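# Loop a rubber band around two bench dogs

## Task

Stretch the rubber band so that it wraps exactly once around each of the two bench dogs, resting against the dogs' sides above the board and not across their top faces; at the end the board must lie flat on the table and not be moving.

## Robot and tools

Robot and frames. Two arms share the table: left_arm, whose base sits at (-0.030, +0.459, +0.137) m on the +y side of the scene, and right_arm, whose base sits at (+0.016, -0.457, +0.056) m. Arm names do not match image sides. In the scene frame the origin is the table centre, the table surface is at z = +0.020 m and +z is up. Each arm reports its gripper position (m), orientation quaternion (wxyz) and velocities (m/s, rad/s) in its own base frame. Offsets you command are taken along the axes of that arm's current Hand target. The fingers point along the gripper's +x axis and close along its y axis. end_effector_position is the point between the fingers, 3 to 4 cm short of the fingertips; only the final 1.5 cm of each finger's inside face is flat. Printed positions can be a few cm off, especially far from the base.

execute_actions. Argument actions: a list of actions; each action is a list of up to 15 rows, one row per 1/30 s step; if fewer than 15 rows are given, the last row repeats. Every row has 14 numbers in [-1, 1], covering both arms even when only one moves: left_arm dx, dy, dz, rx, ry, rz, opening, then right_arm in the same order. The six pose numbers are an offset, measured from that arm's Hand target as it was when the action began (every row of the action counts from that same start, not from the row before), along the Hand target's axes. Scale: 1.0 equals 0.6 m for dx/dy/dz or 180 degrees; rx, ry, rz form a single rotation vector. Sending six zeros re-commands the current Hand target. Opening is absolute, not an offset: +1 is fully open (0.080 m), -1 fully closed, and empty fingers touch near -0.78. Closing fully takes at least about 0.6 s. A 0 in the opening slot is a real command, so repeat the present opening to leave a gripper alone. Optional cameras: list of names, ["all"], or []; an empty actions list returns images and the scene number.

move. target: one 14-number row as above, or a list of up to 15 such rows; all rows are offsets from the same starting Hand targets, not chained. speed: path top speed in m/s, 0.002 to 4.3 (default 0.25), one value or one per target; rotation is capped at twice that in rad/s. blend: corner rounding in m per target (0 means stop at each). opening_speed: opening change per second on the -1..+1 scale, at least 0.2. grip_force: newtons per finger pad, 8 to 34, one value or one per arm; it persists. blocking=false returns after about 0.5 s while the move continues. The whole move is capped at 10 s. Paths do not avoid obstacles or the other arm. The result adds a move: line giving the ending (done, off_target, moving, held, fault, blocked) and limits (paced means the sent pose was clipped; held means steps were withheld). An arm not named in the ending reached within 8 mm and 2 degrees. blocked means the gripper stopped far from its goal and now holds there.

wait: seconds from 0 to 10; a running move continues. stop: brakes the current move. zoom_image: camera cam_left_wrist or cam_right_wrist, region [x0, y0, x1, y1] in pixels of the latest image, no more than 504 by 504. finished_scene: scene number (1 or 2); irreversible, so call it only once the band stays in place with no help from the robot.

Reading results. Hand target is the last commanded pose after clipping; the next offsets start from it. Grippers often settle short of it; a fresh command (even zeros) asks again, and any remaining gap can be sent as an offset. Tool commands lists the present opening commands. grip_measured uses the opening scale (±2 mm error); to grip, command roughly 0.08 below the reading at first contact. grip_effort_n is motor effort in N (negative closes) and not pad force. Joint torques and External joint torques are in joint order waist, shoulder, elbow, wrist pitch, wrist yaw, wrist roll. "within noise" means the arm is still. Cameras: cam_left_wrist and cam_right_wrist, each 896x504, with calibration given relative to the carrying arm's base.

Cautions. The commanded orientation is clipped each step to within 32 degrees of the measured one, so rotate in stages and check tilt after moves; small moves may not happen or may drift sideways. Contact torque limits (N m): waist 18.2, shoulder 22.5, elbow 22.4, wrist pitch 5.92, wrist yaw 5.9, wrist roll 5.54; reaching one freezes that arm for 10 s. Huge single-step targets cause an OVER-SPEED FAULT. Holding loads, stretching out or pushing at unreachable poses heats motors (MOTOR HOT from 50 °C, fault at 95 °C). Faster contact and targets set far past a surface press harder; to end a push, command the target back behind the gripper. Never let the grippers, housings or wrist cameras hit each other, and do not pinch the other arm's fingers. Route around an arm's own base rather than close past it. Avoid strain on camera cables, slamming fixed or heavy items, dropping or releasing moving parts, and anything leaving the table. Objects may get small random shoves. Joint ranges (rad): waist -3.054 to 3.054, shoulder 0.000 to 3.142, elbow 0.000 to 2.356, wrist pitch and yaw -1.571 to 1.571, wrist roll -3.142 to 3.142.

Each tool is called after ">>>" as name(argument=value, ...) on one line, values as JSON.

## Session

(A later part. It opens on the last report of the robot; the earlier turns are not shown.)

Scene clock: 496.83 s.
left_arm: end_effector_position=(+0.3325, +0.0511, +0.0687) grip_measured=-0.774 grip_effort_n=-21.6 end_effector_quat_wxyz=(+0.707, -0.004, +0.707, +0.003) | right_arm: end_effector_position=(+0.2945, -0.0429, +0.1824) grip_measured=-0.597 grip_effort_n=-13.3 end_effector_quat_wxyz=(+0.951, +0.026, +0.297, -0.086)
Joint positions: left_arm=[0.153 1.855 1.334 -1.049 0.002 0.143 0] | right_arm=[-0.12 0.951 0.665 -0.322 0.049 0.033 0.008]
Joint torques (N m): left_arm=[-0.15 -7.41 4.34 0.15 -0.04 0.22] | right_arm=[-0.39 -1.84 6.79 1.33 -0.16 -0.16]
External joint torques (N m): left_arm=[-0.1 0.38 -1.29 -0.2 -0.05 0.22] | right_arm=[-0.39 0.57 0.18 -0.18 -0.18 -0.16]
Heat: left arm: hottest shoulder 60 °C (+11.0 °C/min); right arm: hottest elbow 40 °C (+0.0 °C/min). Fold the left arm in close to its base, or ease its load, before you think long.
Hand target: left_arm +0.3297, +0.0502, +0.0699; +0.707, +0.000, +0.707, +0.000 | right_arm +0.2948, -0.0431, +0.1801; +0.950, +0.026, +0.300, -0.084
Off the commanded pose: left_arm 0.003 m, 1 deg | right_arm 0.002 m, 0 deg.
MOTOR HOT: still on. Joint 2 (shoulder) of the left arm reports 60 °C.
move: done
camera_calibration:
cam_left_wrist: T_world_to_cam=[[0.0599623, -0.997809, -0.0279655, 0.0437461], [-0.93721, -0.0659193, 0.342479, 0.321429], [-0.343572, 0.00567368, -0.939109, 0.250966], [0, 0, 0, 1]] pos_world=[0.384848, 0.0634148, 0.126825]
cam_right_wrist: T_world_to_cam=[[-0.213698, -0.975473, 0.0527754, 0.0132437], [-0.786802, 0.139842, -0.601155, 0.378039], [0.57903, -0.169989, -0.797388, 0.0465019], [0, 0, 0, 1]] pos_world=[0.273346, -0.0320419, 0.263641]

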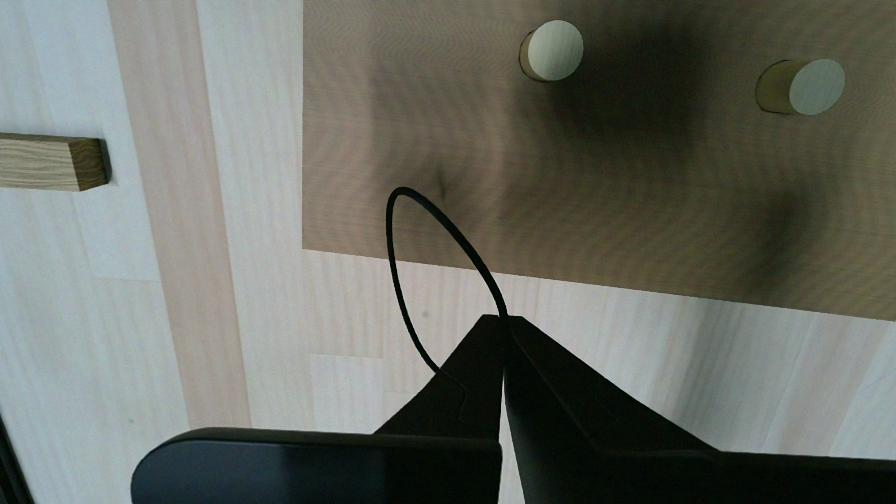

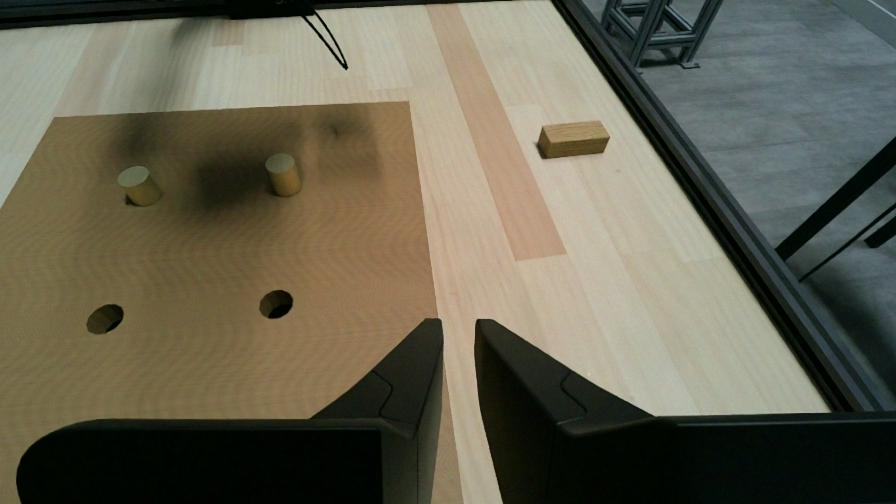

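>>> move(target=[-0.083,0,-0.20,0,0,0,-1, 0,0,0,0,0,0,-0.6], cameras=["all"], speed=0.2)

Scene clock: 513.07 s.
left_arm: end_effector_position=(+0.2130, +0.0496, +0.1206) grip_measured=-0.774 grip_effort_n=-21.6 end_effector_quat_wxyz=(+0.709, -0.002, +0.706, +0.001) | right_arm: end_effector_position=(+0.2945, -0.0429, +0.1824) grip_measured=-0.597 grip_effort_n=-13.3 end_effector_quat_wxyz=(+0.951, +0.026, +0.297, -0.086)
Joint positions: left_arm=[0.23 1.368 1.035 -1.235 0.002 0.226 0] | right_arm=[-0.12 0.951 0.665 -0.322 0.049 0.033 0.008]
Joint torques (N m): left_arm=[0.19 -4.18 4.48 0.25 -0.07 0.24] | right_arm=[-0.38 -1.83 6.81 1.33 -0.17 -0.16]
External joint torques (N m): left_arm=[0.2 -0.05 -1.23 -0.1 -0.08 0.24] | right_arm=[-0.4 0.55 0.22 -0.18 -0.19 -0.16]
Heat: left arm: hottest shoulder 54 °C (+3.0 °C/min); right arm: hottest elbow 40 °C (+0.0 °C/min). Fold the left arm in close to its base, or ease its load, before you think long.
Hand target: left_arm +0.2097, +0.0501, +0.1198; +0.707, +0.000, +0.707, +0.000 | right_arm +0.2948, -0.0431, +0.1801; +0.950, +0.026, +0.300, -0.084
Off the commanded pose: left_arm 0.003 m, 0 deg | right_arm 0.002 m, 0 deg.
MOTOR HOT: still on. Joint 2 (shoulder) of the left arm reports 54 °C.
move: done
camera_calibration:
cam_left_wrist: T_world_to_cam=[[0.0539099, -0.998136, -0.0286128, 0.0523413], [-0.938784, -0.0604269, 0.339166, 0.191962], [-0.340262, 0.00857687, -0.940291, 0.257926], [0, 0, 0, 1]] pos_world=[0.265152, 0.0616312, 0.178917]
cam_right_wrist: T_world_to_cam=[[-0.213698, -0.975473, 0.0527754, 0.0132437], [-0.786802, 0.139842, -0.601155, 0.378039], [0.57903, -0.169989, -0.797388, 0.0465019], [0, 0, 0, 1]] pos_world=[0.273346, -0.0320419, 0.263641]

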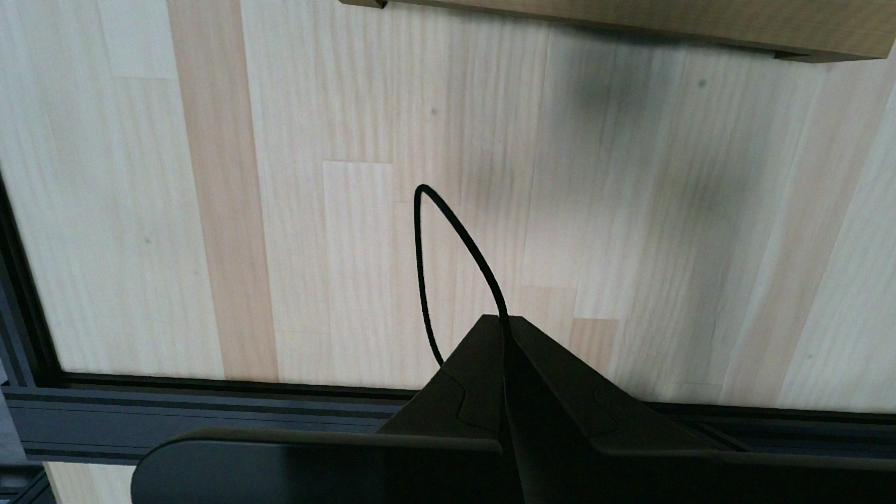

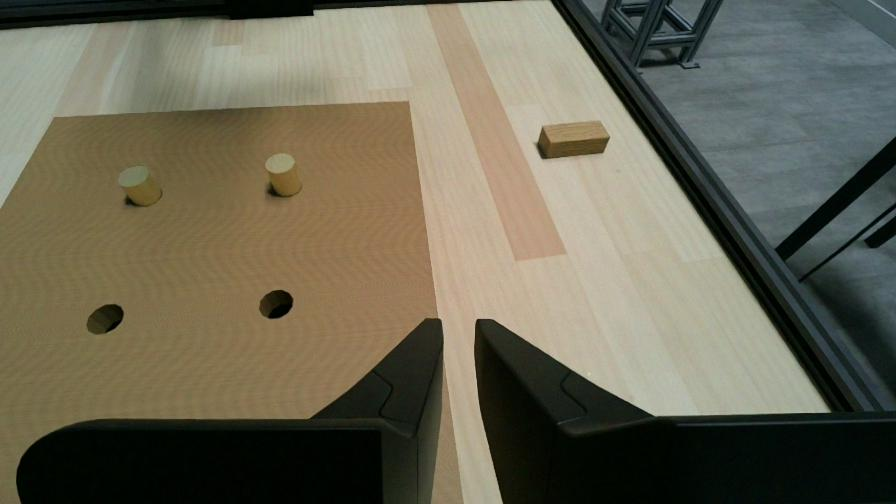

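>>> move(target=[0.133,-0.1185,0.3155,0,0,0.25,-1, 0,0,0,0,0,0,-0.6], cameras=["all"], speed=0.2)

>>> zoom_image(camera="cam_right_wrist", region=[100, 0, 400, 220])

Scene clock: 546.03 s.
left_arm: end_effector_position=(+0.3975, -0.0205, +0.0426) grip_measured=-0.774 grip_effort_n=-21.6 end_effector_quat_wxyz=(+0.654, +0.268, +0.654, +0.267) | right_arm: end_effector_position=(+0.2945, -0.0429, +0.1824) grip_measured=-0.597 grip_effort_n=-13.3 end_effector_quat_wxyz=(+0.951, +0.026, +0.297, -0.086)
Joint positions: left_arm=[-0.307 2.312 1.734 -1.281 -0.733 -0.417 0] | right_arm=[-0.12 0.951 0.665 -0.322 0.049 0.033 0.008]
Joint torques (N m): left_arm=[-0.19 -7.6 6.27 -0.36 -0.69 -0.32] | right_arm=[-0.41 -1.83 6.79 1.33 -0.16 -0.16]
External joint torques (N m): left_arm=[-0.26 2.75 1.17 -0.26 -0.23 -0.28] | right_arm=[-0.42 0.56 0.25 -0.16 -0.18 -0.16]
Heat: left arm: hottest shoulder 46 °C (-16.8 °C/min); right arm: hottest elbow 40 °C (+0.0 °C/min).
Hand target: left_arm +0.3992, -0.0208, +0.0400; +0.653, +0.270, +0.653, +0.271 | right_arm +0.2948, -0.0431, +0.1801; +0.950, +0.026, +0.300, -0.084
Off the commanded pose: left_arm 0.003 m, 0 deg | right_arm 0.002 m, 0 deg.
MOTOR HOT: cleared for the motors of the left arm.
move: done
camera_calibration:
cam_left_wrist: T_world_to_cam=[[0.0482197, -0.690521, -0.721703, 0.0082111], [-0.937973, -0.279671, 0.204918, 0.388341], [-0.34334, 0.667056, -0.661176, 0.250723], [0, 0, 0, 1]] pos_world=[0.449941, -0.0529685, 0.0921197]
cam_right_wrist: T_world_to_cam=[[-0.213698, -0.975473, 0.0527754, 0.0132437], [-0.786802, 0.139842, -0.601155, 0.378039], [0.57903, -0.169989, -0.797388, 0.0465019], [0, 0, 0, 1]] pos_world=[0.273346, -0.0320419, 0.263641]

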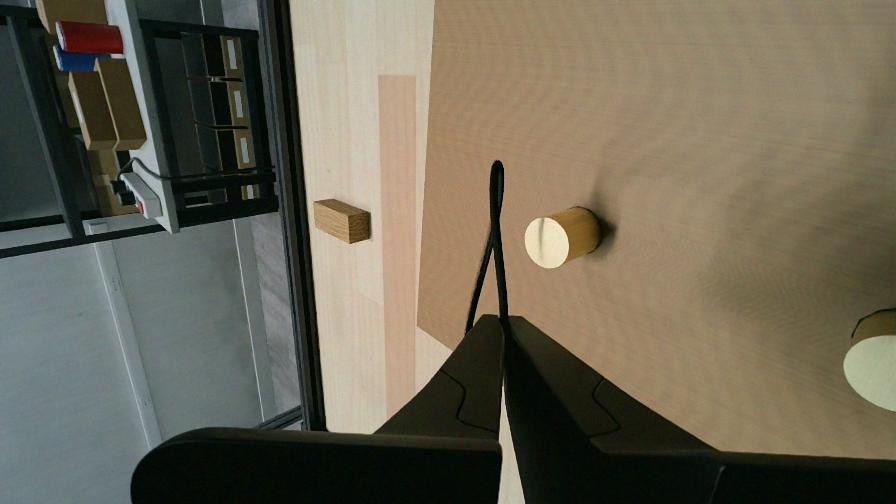

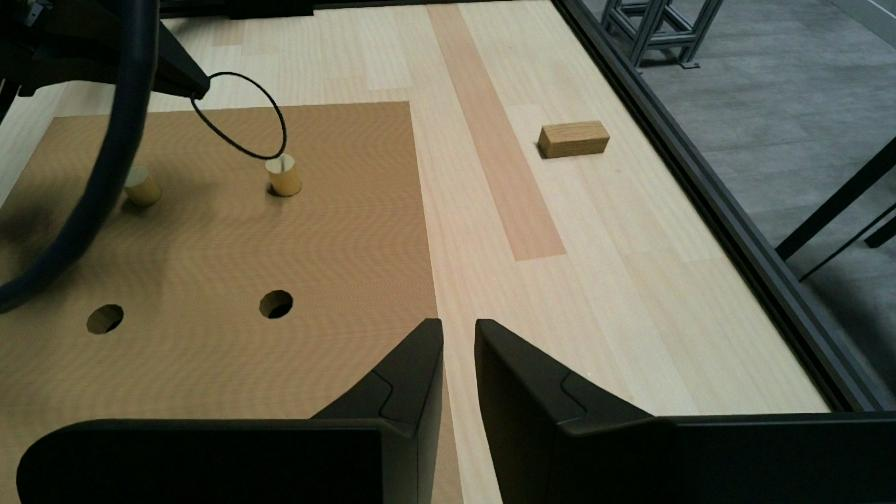

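Scaled by 1.680.

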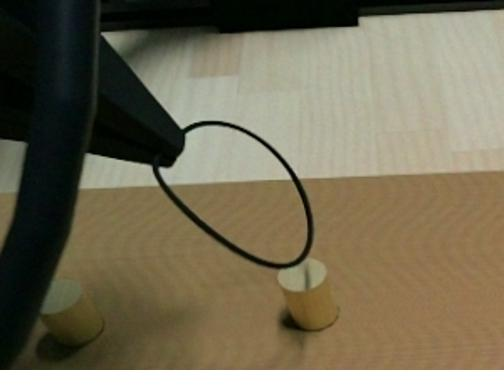

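>>> move(target=[0.033,-0.0094,-0.0033,0,0,0,-1, 0,0,0,0,0,0,-0.6], cameras=["all"], speed=0.12)

>>> zoom_image(camera="cam_right_wrist", region=[150, 40, 370, 220])

>>> zoom_image(camera="cam_left_wrist", region=[420, 100, 720, 380])

Scene clock: 590.67 s.
left_arm: end_effector_position=(+0.3997, -0.0132, +0.0277) grip_measured=-0.774 grip_effort_n=-21.6 end_effector_quat_wxyz=(+0.661, +0.262, +0.649, +0.271) | right_arm: end_effector_position=(+0.2945, -0.0429, +0.1824) grip_measured=-0.597 grip_effort_n=-13.3 end_effector_quat_wxyz=(+0.951, +0.026, +0.297, -0.086)
Joint positions: left_arm=[-0.289 2.317 1.685 -1.196 -0.738 -0.403 0] | right_arm=[-0.12 0.951 0.665 -0.322 0.049 0.033 0.008]
Joint torques (N m): left_arm=[0.09 -7.47 3.78 0.05 -0.68 0.13] | right_arm=[-0.39 -1.84 6.79 1.33 -0.16 -0.16]
External joint torques (N m): left_arm=[0.04 2.69 -1.15 0.12 -0.23 0.17] | right_arm=[-0.4 0.6 0.11 -0.2 -0.17 -0.16]
Heat: left arm: hottest shoulder 51 °C (+3.0 °C/min); right arm: hottest elbow 40 °C (+0.0 °C/min). Fold the left arm in close to its base, or ease its load, before you think long.
Hand target: left_arm +0.3972, -0.0108, +0.0221; +0.653, +0.270, +0.653, +0.271 | right_arm +0.2948, -0.0431, +0.1801; +0.950, +0.026, +0.300, -0.084
Off the commanded pose: left_arm 0.007 m, 1 deg | right_arm 0.002 m, 0 deg.
MOTOR HOT: joint 2 (shoulder) of the left arm reports 51 °C; the controller stops that arm at 95 °C. To cool a motor, set the load down, stop pushing, or move to a pose that needs little force.
move: done
camera_calibration:
cam_left_wrist: T_world_to_cam=[[0.0678698, -0.692857, -0.717874, -0.00553208], [-0.940344, -0.28486, 0.18603, 0.396774], [-0.333386, 0.662423, -0.670857, 0.233059], [0, 0, 0, 1]] pos_world=[0.451178, -0.0451912, 0.0785657]
cam_right_wrist: T_world_to_cam=[[-0.213698, -0.975473, 0.0527754, 0.0132437], [-0.786802, 0.139842, -0.601155, 0.378039], [0.57903, -0.169989, -0.797388, 0.0465019], [0, 0, 0, 1]] pos_world=[0.273346, -0.0320419, 0.263641]

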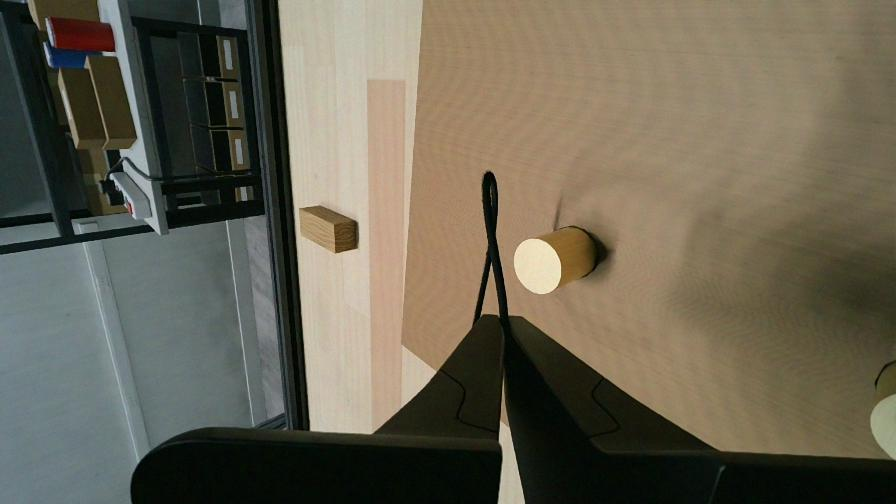

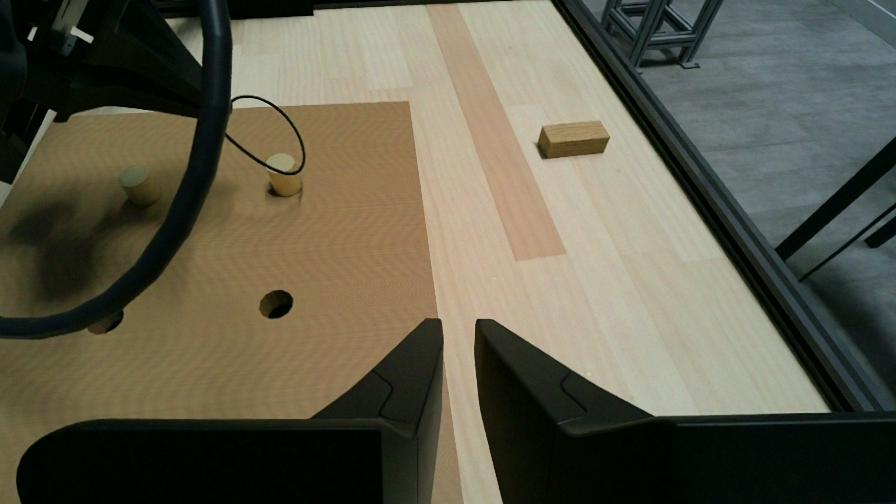

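Scaled by 2.291.

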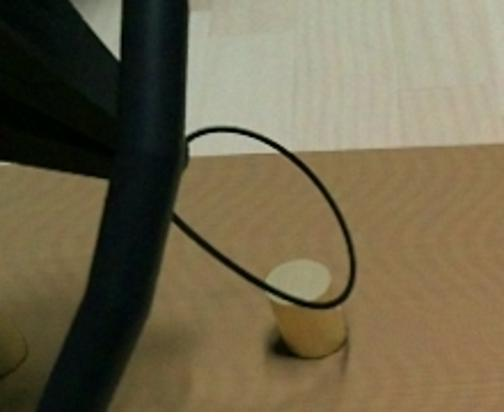

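Scaled by 1.680.

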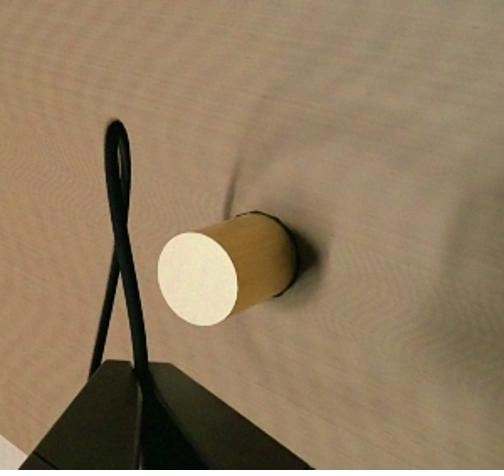

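>>> move(target=[0.0424,-0.0424,0,0,0,0,-1, 0,0,0,0,0,0,-0.6], cameras=["all"], speed=0.1)

>>> zoom_image(camera="cam_right_wrist", region=[150, 40, 370, 220])

>>> zoom_image(camera="cam_left_wrist", region=[420, 100, 720, 380])

Scene clock: 625.07 s.
left_arm: end_effector_position=(+0.3998, -0.0132, -0.0087) grip_measured=-0.774 grip_effort_n=-21.6 end_effector_quat_wxyz=(+0.660, +0.263, +0.649, +0.271) | right_arm: end_effector_position=(+0.2945, -0.0429, +0.1824) grip_measured=-0.597 grip_effort_n=-13.3 end_effector_quat_wxyz=(+0.951, +0.026, +0.297, -0.086)
Joint positions: left_arm=[-0.289 2.382 1.642 -1.09 -0.739 -0.403 0] | right_arm=[-0.12 0.951 0.665 -0.322 0.049 0.033 0.008]
Joint torques (N m): left_arm=[0.21 -7.88 3.97 0.1 -0.66 0.23] | right_arm=[-0.4 -1.81 6.78 1.33 -0.17 -0.16]
External joint torques (N m): left_arm=[0.21 2.46 -0.75 0.17 -0.21 0.27] | right_arm=[-0.38 0.55 0.23 -0.16 -0.19 -0.16]
Heat: left arm: hottest shoulder 52 °C (+3.0 °C/min); right arm: hottest elbow 40 °C (+0.0 °C/min). Fold the left arm in close to its base, or ease its load, before you think long.
Hand target: left_arm +0.3972, -0.0108, -0.0140; +0.653, +0.270, +0.653, +0.271 | right_arm +0.2948, -0.0431, +0.1801; +0.950, +0.026, +0.300, -0.084
Off the commanded pose: left_arm 0.006 m, 1 deg | right_arm 0.002 m, 0 deg.
MOTOR HOT: still on. Joint 2 (shoulder) of the left arm reports 52 °C.
move: done
camera_calibration:
cam_left_wrist: T_world_to_cam=[[0.0666038, -0.692004, -0.718815, -0.0311645], [-0.940118, -0.284877, 0.187142, 0.403619], [-0.334277, 0.663306, -0.66954, 0.208959], [0, 0, 0, 1]] pos_world=[0.451375, -0.0451881, 0.0419707]
cam_right_wrist: T_world_to_cam=[[-0.213698, -0.975473, 0.0527754, 0.0132437], [-0.786802, 0.139842, -0.601155, 0.378039], [0.57903, -0.169989, -0.797388, 0.0465019], [0, 0, 0, 1]] pos_world=[0.273346, -0.0320419, 0.263641]

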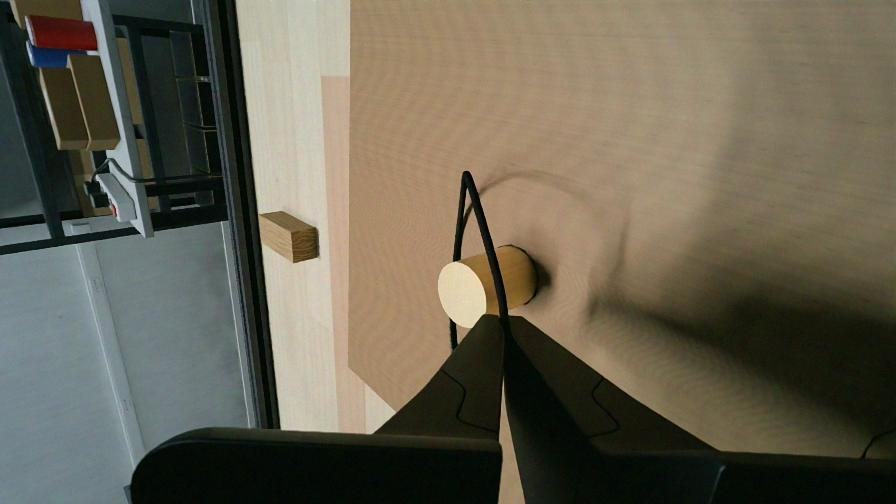

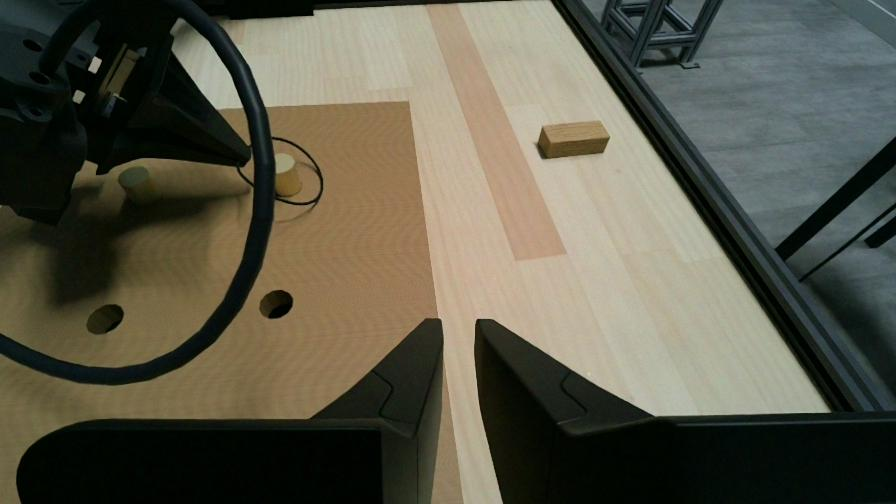

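Scaled by 2.291.

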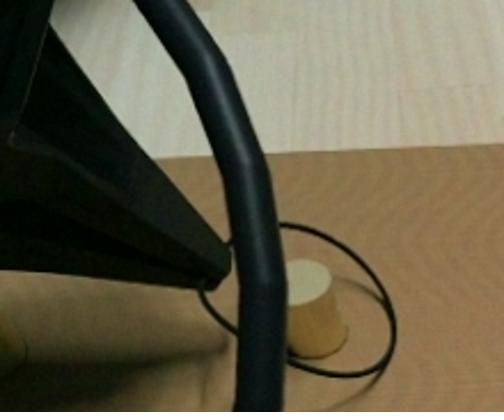

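Scaled by 1.680.

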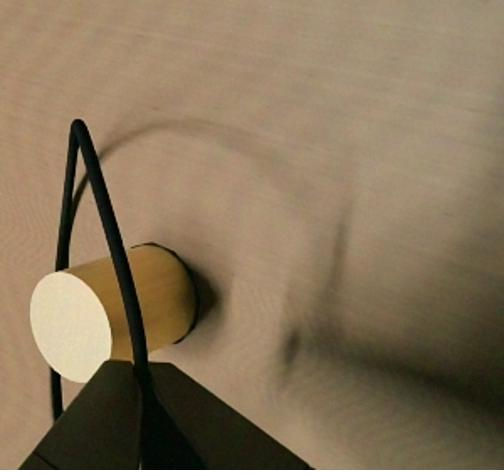

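>>> move(target=[-0.0613,-0.0424,-0.005,0,0,0,-1, 0,0,0,0,0,0,-0.6], cameras=["all"], speed=0.1)

>>> zoom_image(camera="cam_right_wrist", region=[110, 90, 360, 250])

>>> zoom_image(camera="cam_left_wrist", region=[320, 100, 720, 380])

Scene clock: 652.13 s.
left_arm: end_effector_position=(+0.3936, -0.0545, -0.0023) grip_measured=-0.774 grip_effort_n=-22.1 end_effector_quat_wxyz=(+0.655, +0.272, +0.652, +0.269) | right_arm: end_effector_position=(+0.2945, -0.0429, +0.1824) grip_measured=-0.597 grip_effort_n=-13.3 end_effector_quat_wxyz=(+0.951, +0.026, +0.297, -0.086)
Joint positions: left_arm=[-0.389 2.431 1.747 -1.243 -0.716 -0.518 0] | right_arm=[-0.12 0.951 0.665 -0.322 0.049 0.033 0.008]
Joint torques (N m): left_arm=[-0.03 -7.44 5.74 -0.41 -0.36 -0.28] | right_arm=[-0.39 -1.84 6.78 1.33 -0.17 -0.16]
External joint torques (N m): left_arm=[0.03 3.08 1.04 -0.2 0.07 -0.25] | right_arm=[-0.39 0.62 0.09 -0.21 -0.18 -0.16]
Heat: left arm: hottest shoulder 48 °C (-3.0 °C/min); right arm: hottest elbow 40 °C (+0.0 °C/min). Fold the left arm in close to its base, or ease its load, before you think long.
Hand target: left_arm +0.3942, -0.0548, -0.0059; +0.653, +0.270, +0.653, +0.271 | right_arm +0.2948, -0.0431, +0.1801; +0.950, +0.026, +0.300, -0.084
Off the commanded pose: left_arm 0.004 m, 0 deg | right_arm 0.002 m, 0 deg.
MOTOR HOT: still on. Joint 2 (shoulder) of the left arm reports 48 °C.
move: done
camera_calibration:
cam_left_wrist: T_world_to_cam=[[0.0469952, -0.684998, -0.727028, -0.0466545], [-0.939812, -0.276924, 0.200165, 0.385248], [-0.338444, 0.673862, -0.656784, 0.240802], [0, 0, 0, 1]] pos_world=[0.445752, -0.0875411, 0.0471224]
cam_right_wrist: T_world_to_cam=[[-0.213698, -0.975473, 0.0527754, 0.0132437], [-0.786802, 0.139842, -0.601155, 0.378039], [0.57903, -0.169989, -0.797388, 0.0465019], [0, 0, 0, 1]] pos_world=[0.273346, -0.0320419, 0.263641]

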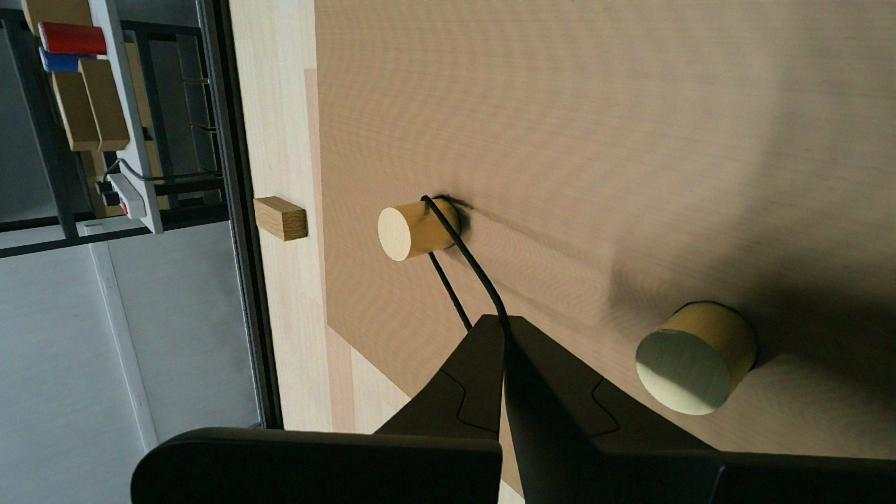

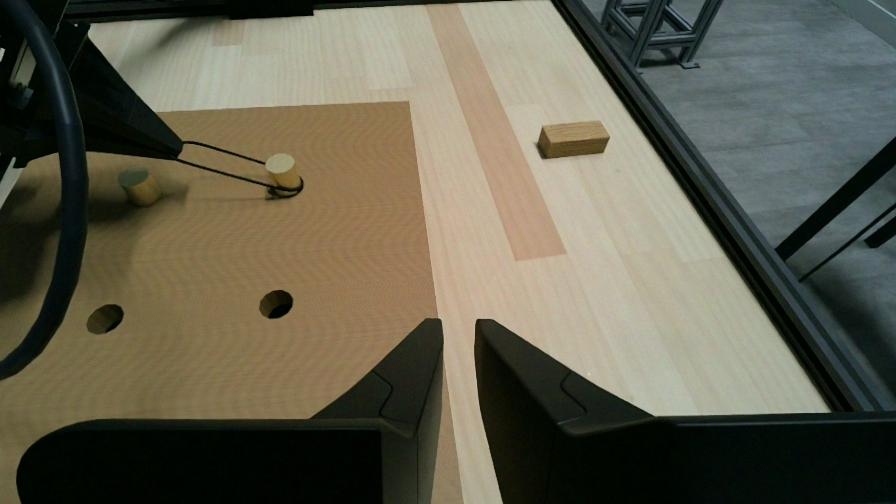

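Scaled by 2.016.

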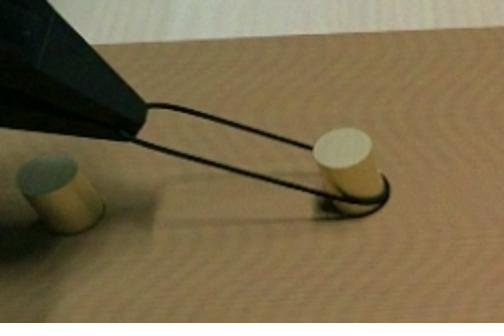

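Scaled by 1.260.

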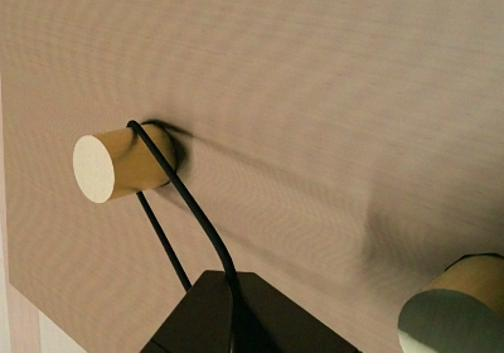

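>>> move(target=[-0.0754,-0.0683,-0.0037,0,0,0,-1, 0,0,0,0,0,0,-0.6], cameras=["all"], speed=0.08)

>>> zoom_image(camera="cam_right_wrist", region=[60, 90, 340, 250])

>>> zoom_image(camera="cam_left_wrist", region=[320, 100, 720, 380])

Scene clock: 670.53 s.
left_arm: end_effector_position=(+0.3925, -0.1082, +0.0000) grip_measured=-0.774 grip_effort_n=-21.2 end_effector_quat_wxyz=(+0.651, +0.272, +0.654, +0.275) | right_arm: end_effector_position=(+0.2945, -0.0429, +0.1824) grip_measured=-0.597 grip_effort_n=-13.3 end_effector_quat_wxyz=(+0.951, +0.026, +0.297, -0.086)
Joint positions: left_arm=[-0.501 2.558 1.984 -1.456 -0.672 -0.669 0] | right_arm=[-0.12 0.951 0.665 -0.322 0.049 0.033 0.008]
Joint torques (N m): left_arm=[-1.13 -8.37 6.46 -0.46 -0.07 -0.32] | right_arm=[-0.4 -1.82 6.81 1.33 -0.17 -0.16]
External joint torques (N m): left_arm=[-0.97 2.8 1.74 -0.06 0.32 -0.28] | right_arm=[-0.41 0.57 0.24 -0.17 -0.19 -0.17]
Heat: left arm: hottest shoulder 50 °C (-2.0 °C/min); right arm: hottest elbow 40 °C (+0.0 °C/min). Fold the left arm in close to its base, or ease its load, before you think long.
Hand target: left_arm +0.3921, -0.1158, -0.0029; +0.653, +0.270, +0.653, +0.271 | right_arm +0.2948, -0.0431, +0.1801; +0.950, +0.026, +0.300, -0.084
Off the commanded pose: left_arm 0.008 m, 1 deg | right_arm 0.002 m, 0 deg.
MOTOR HOT: still on. Joint 2 (shoulder) of the left arm reports 50 °C.
move: done
camera_calibration:
cam_left_wrist: T_world_to_cam=[[0.0512288, -0.678034, -0.733243, -0.0826986], [-0.935625, -0.28935, 0.202195, 0.365849], [-0.349259, 0.675682, -0.649209, 0.282582], [0, 0, 0, 1]] pos_world=[0.445228, -0.14115, 0.0488438]
cam_right_wrist: T_world_to_cam=[[-0.213698, -0.975473, 0.0527754, 0.0132437], [-0.786802, 0.139842, -0.601155, 0.378039], [0.57903, -0.169989, -0.797388, 0.0465019], [0, 0, 0, 1]] pos_world=[0.273346, -0.0320419, 0.263641]

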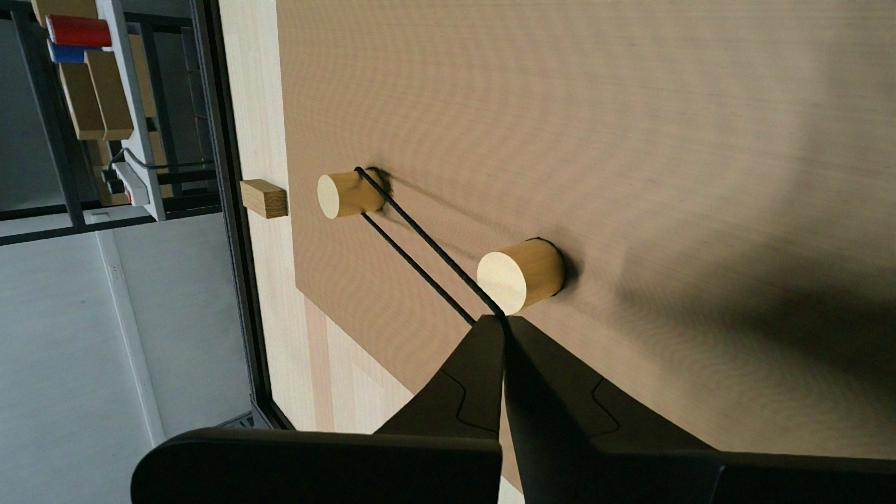

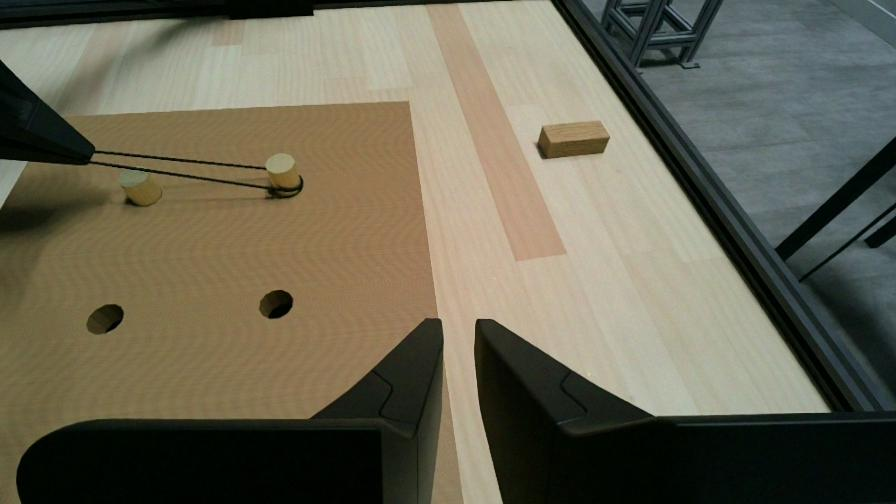

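Scaled by 1.800.

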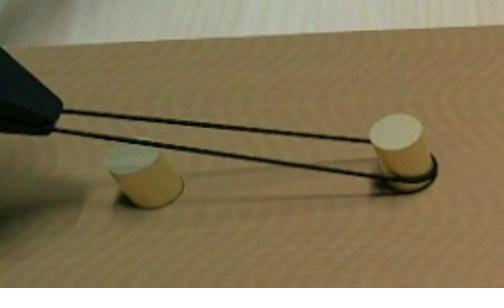

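Scaled by 1.260.

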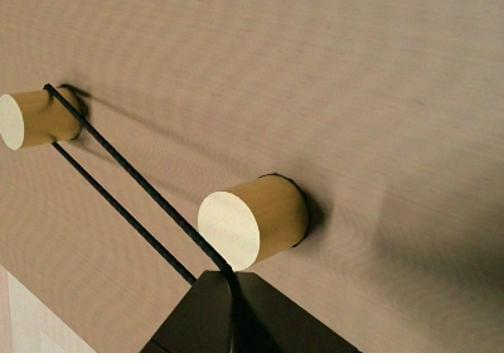

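>>> move(target=[-0.0141,-0.0094,-0.0167,0,0,0,-1, 0,0,0,0,0,0,-0.6], cameras=["all"], speed=0.08)

>>> zoom_image(camera="cam_right_wrist", region=[60, 90, 340, 250])

>>> zoom_image(camera="cam_left_wrist", region=[320, 100, 720, 380])

Scene clock: 692.83 s.
left_arm: end_effector_position=(+0.3862, -0.1178, +0.0004) grip_measured=-0.774 grip_effort_n=-21.6 end_effector_quat_wxyz=(+0.652, +0.270, +0.652, +0.276) | right_arm: end_effector_position=(+0.2945, -0.0429, +0.1824) grip_measured=-0.597 grip_effort_n=-13.3 end_effector_quat_wxyz=(+0.951, +0.026, +0.297, -0.086)
Joint positions: left_arm=[-0.527 2.558 1.984 -1.473 -0.661 -0.703 0] | right_arm=[-0.12 0.951 0.665 -0.322 0.049 0.033 0.008]
Joint torques (N m): left_arm=[-1.54 -9.66 4.29 -0.47 0.02 -0.31] | right_arm=[-0.4 -1.83 6.78 1.33 -0.17 -0.16]
External joint torques (N m): left_arm=[-1.64 1.58 -0.44 -0.04 0.42 -0.27] | right_arm=[-0.43 0.52 0.21 -0.17 -0.18 -0.16]
Heat: left arm: hottest shoulder 54 °C (+4.0 °C/min); right arm: hottest elbow 40 °C (+0.0 °C/min). Fold the left arm in close to its base, or ease its load, before you think long.
Hand target: left_arm +0.3820, -0.1258, -0.0009; +0.653, +0.270, +0.653, +0.271 | right_arm +0.2948, -0.0431, +0.1801; +0.950, +0.026, +0.300, -0.084
Off the commanded pose: left_arm 0.009 m, 1 deg | right_arm 0.002 m, 0 deg.
MOTOR HOT: still on. Joint 2 (shoulder) of the left arm reports 54 °C.
move: off_target (left_arm)
camera_calibration:
cam_left_wrist: T_world_to_cam=[[0.0577629, -0.678443, -0.732379, -0.0910792], [-0.935657, -0.292623, 0.197277, 0.356781], [-0.348152, 0.67386, -0.651692, 0.286514], [0, 0, 0, 1]] pos_world=[0.438836, -0.15046, 0.0496298]
cam_right_wrist: T_world_to_cam=[[-0.213698, -0.975473, 0.0527754, 0.0132437], [-0.786802, 0.139842, -0.601155, 0.378039], [0.57903, -0.169989, -0.797388, 0.0465019], [0, 0, 0, 1]] pos_world=[0.273346, -0.0320419, 0.263641]

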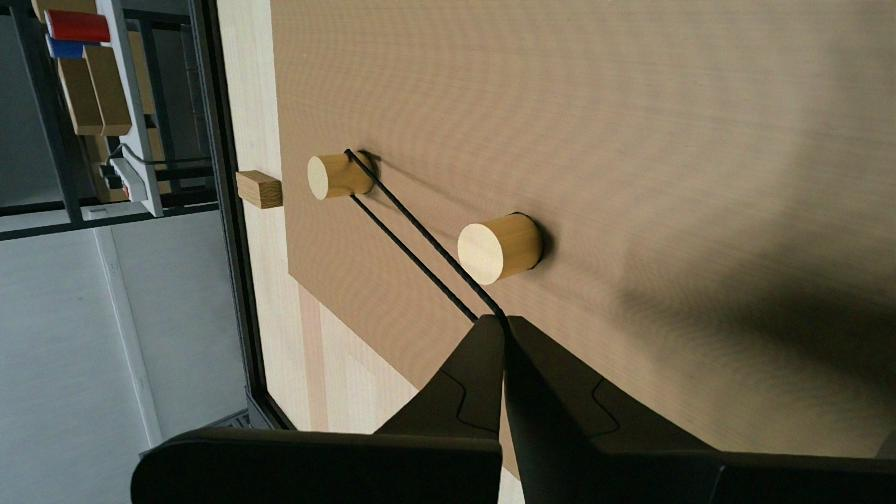

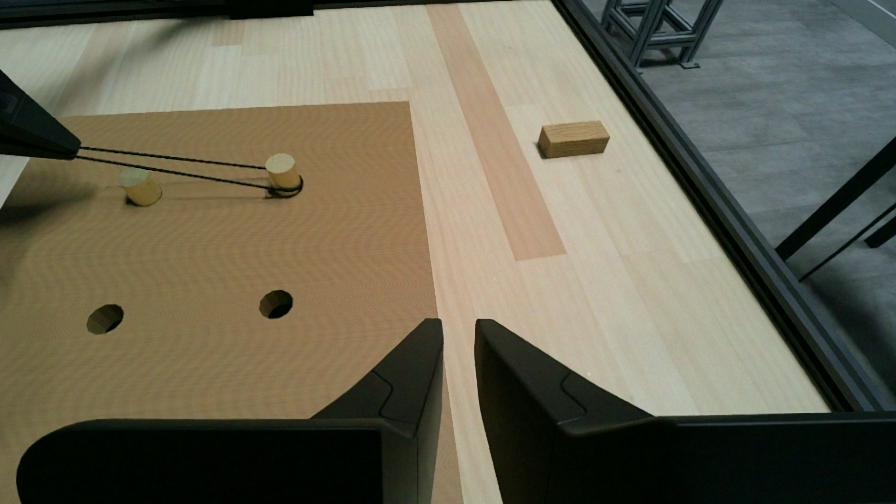

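Scaled by 1.800.

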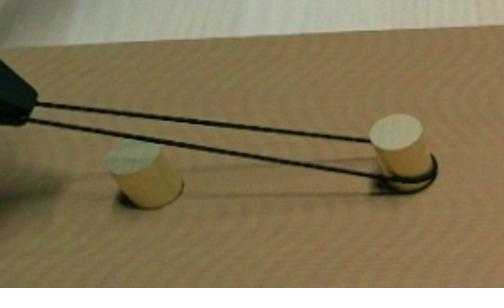

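Scaled by 1.260.

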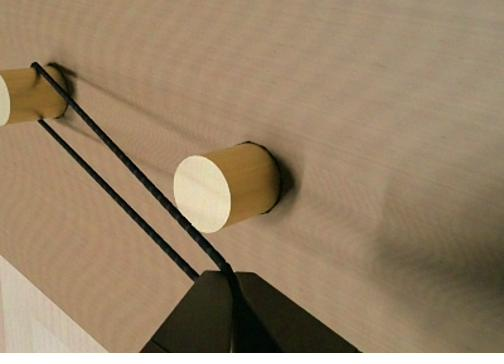

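>>> move(target=[0.04,-0.04,-0.006,0,0,0,-1, 0,0,0,0,0,0,-0.6], cameras=["all"], speed=0.08)

>>> zoom_image(camera="cam_right_wrist", region=[60, 90, 340, 250])

>>> zoom_image(camera="cam_left_wrist", region=[320, 100, 720, 380])

Scene clock: 704.67 s.
left_arm: end_effector_position=(+0.3839, -0.1178, -0.0276) grip_measured=-0.774 grip_effort_n=-21.6 end_effector_quat_wxyz=(+0.655, +0.268, +0.650, +0.277) | right_arm: end_effector_position=(+0.2945, -0.0429, +0.1824) grip_measured=-0.597 grip_effort_n=-13.3 end_effector_quat_wxyz=(+0.951, +0.026, +0.297, -0.086)
Joint positions: left_arm=[-0.53 2.592 1.932 -1.381 -0.661 -0.708 0] | right_arm=[-0.12 0.951 0.665 -0.322 0.049 0.033 0.008]
Joint torques (N m): left_arm=[-1.86 -7.97 3.87 0 0.08 -0.29] | right_arm=[-0.4 -1.82 6.79 1.33 -0.17 -0.16]
External joint torques (N m): left_arm=[-1.79 3.27 -0.75 0.4 0.48 -0.26] | right_arm=[-0.41 0.56 0.19 -0.18 -0.18 -0.16]
Heat: left arm: hottest shoulder 57 °C (+8.1 °C/min); right arm: hottest elbow 40 °C (+0.0 °C/min). Fold the left arm in close to its base, or ease its load, before you think long.
Hand target: left_arm +0.3784, -0.1258, -0.0349; +0.653, +0.270, +0.653, +0.271 | right_arm +0.2948, -0.0431, +0.1801; +0.950, +0.026, +0.300, -0.084
Off the commanded pose: left_arm 0.012 m, 1 deg | right_arm 0.002 m, 0 deg.
MOTOR HOT: still on. Joint 2 (shoulder) of the left arm reports 57 °C.
move: off_target (left_arm)
camera_calibration:
cam_left_wrist: T_world_to_cam=[[0.0642464, -0.680583, -0.729849, -0.114218], [-0.937184, -0.292427, 0.19019, 0.360486], [-0.342868, 0.671783, -0.656619, 0.265038], [0, 0, 0, 1]] pos_world=[0.436053, -0.150367, 0.0221065]
cam_right_wrist: T_world_to_cam=[[-0.213698, -0.975473, 0.0527754, 0.0132437], [-0.786802, 0.139842, -0.601155, 0.378039], [0.57903, -0.169989, -0.797388, 0.0465019], [0, 0, 0, 1]] pos_world=[0.273346, -0.0320419, 0.263641]

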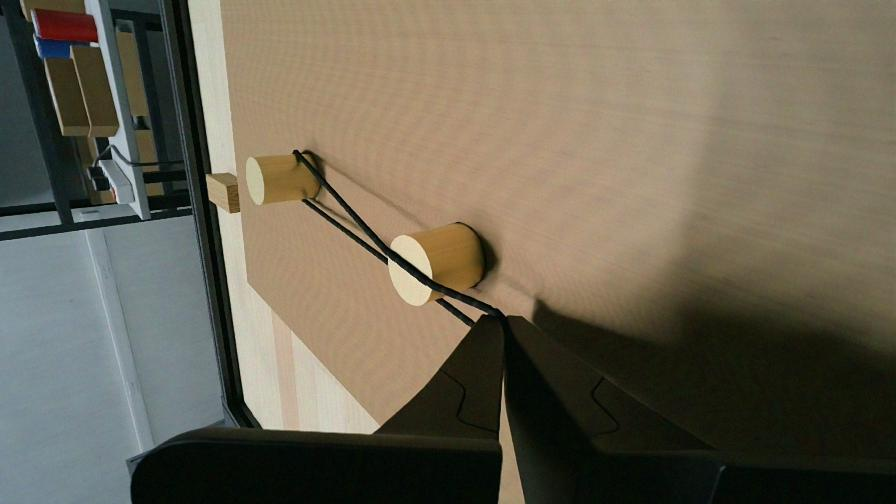

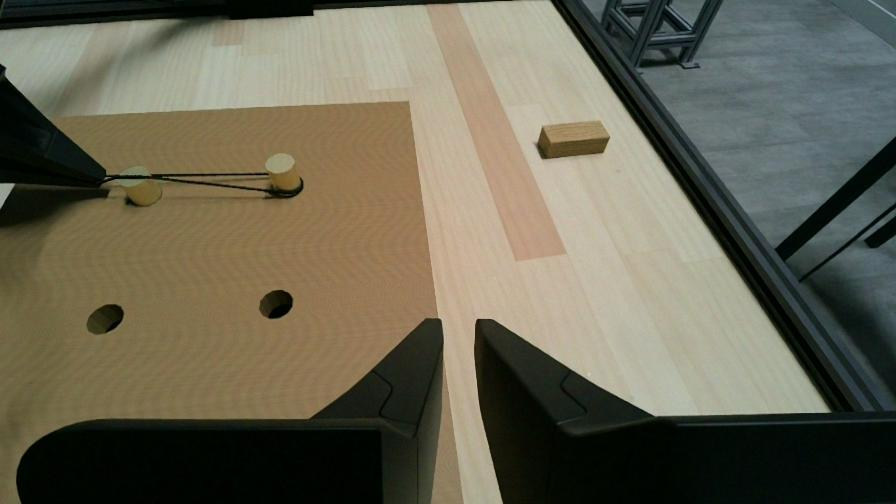

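Scaled by 1.800.

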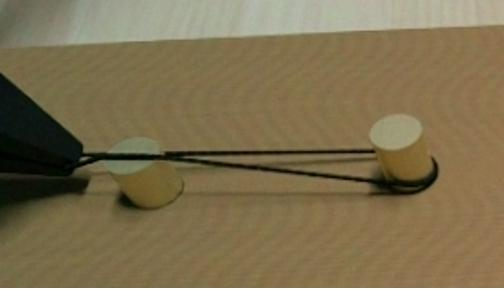

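Scaled by 1.260.

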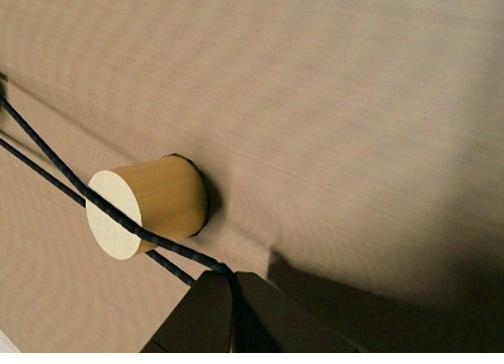

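>>> move(target=[0.0047,-0.0047,0.0393,0,0,0,-1, 0,0,0,0,0,0,-0.6], cameras=["all"], speed=0.08)

>>> zoom_image(camera="cam_right_wrist", region=[60, 90, 340, 250])

>>> zoom_image(camera="cam_left_wrist", region=[320, 100, 720, 380])

Scene clock: 717.03 s.
left_arm: end_effector_position=(+0.4012, -0.1184, -0.0343) grip_measured=-0.774 grip_effort_n=-21.6 end_effector_quat_wxyz=(+0.650, +0.268, +0.654, +0.278) | right_arm: end_effector_position=(+0.2945, -0.0429, +0.1824) grip_measured=-0.597 grip_effort_n=-13.3 end_effector_quat_wxyz=(+0.951, +0.026, +0.297, -0.086)
Joint positions: left_arm=[-0.51 2.681 2.08 -1.441 -0.664 -0.691 0] | right_arm=[-0.12 0.951 0.665 -0.322 0.049 0.033 0.008]
Joint torques (N m): left_arm=[-1.03 -8.11 6.69 0.03 -0.2 0.16] | right_arm=[-0.38 -1.81 6.79 1.33 -0.16 -0.16]
External joint torques (N m): left_arm=[-1.03 3.47 2.03 0.43 0.19 0.19] | right_arm=[-0.37 0.58 0.22 -0.17 -0.18 -0.17]
Heat: left arm: hottest shoulder 57 °C (+8.1 °C/min); right arm: hottest elbow 40 °C (+0.0 °C/min). Fold the left arm in close to its base, or ease its load, before you think long.
Hand target: left_arm +0.4020, -0.1257, -0.0389; +0.653, +0.270, +0.653, +0.271 | right_arm +0.2948, -0.0431, +0.1801; +0.950, +0.026, +0.300, -0.084
Off the commanded pose: left_arm 0.009 m, 1 deg | right_arm 0.002 m, 0 deg.
MOTOR HOT: still on. Joint 2 (shoulder) of the left arm reports 57 °C.
move: off_target (left_arm)
camera_calibration:
cam_left_wrist: T_world_to_cam=[[0.0603106, -0.678216, -0.732384, -0.118855], [-0.933128, -0.298848, 0.199904, 0.375749], [-0.354449, 0.671352, -0.650886, 0.271779], [0, 0, 0, 1]] pos_world=[0.454122, -0.150777, 0.0147361]
cam_right_wrist: T_world_to_cam=[[-0.213698, -0.975473, 0.0527754, 0.0132437], [-0.786802, 0.139842, -0.601155, 0.378039], [0.57903, -0.169989, -0.797388, 0.0465019], [0, 0, 0, 1]] pos_world=[0.273346, -0.0320419, 0.263641]

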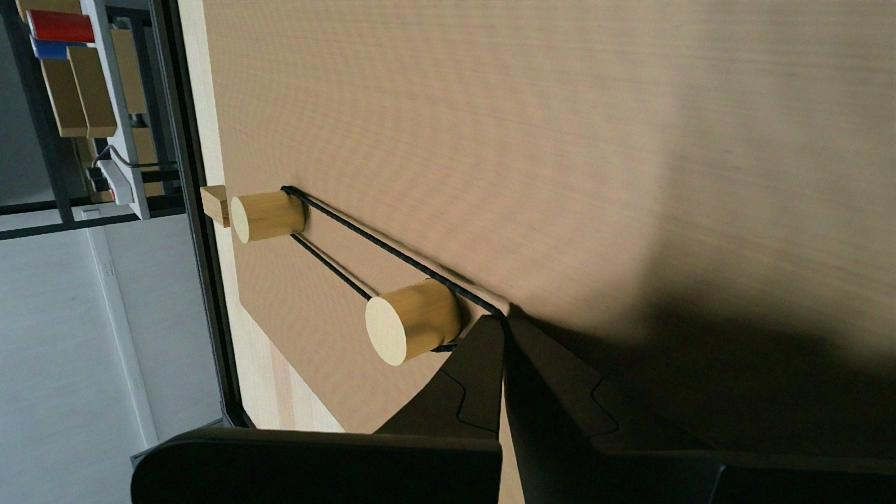

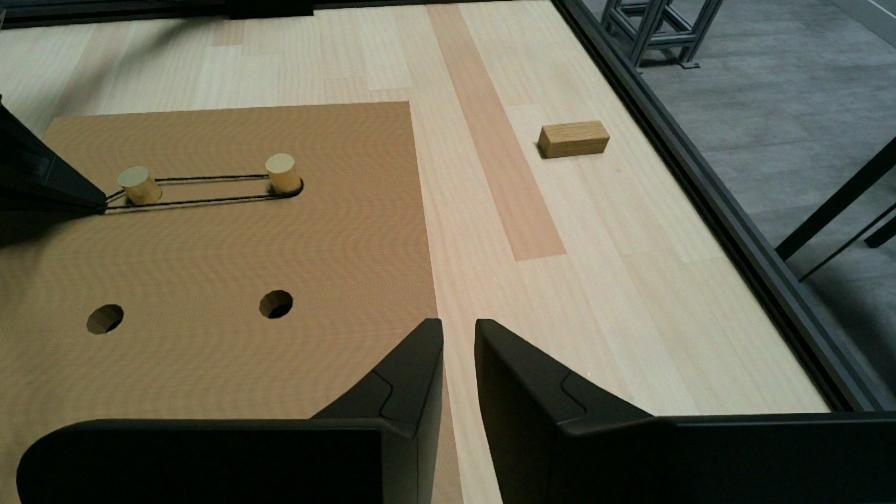

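Scaled by 1.800.

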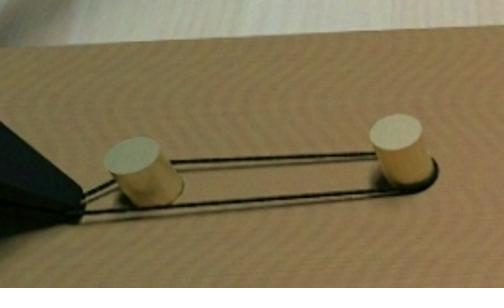

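Scaled by 1.260.

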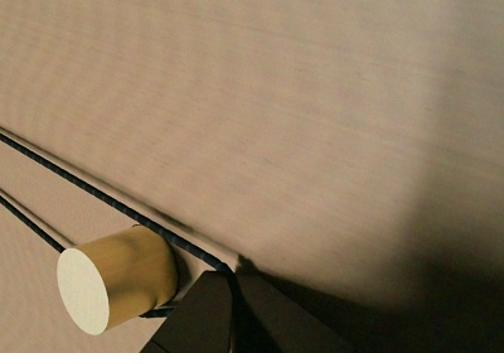

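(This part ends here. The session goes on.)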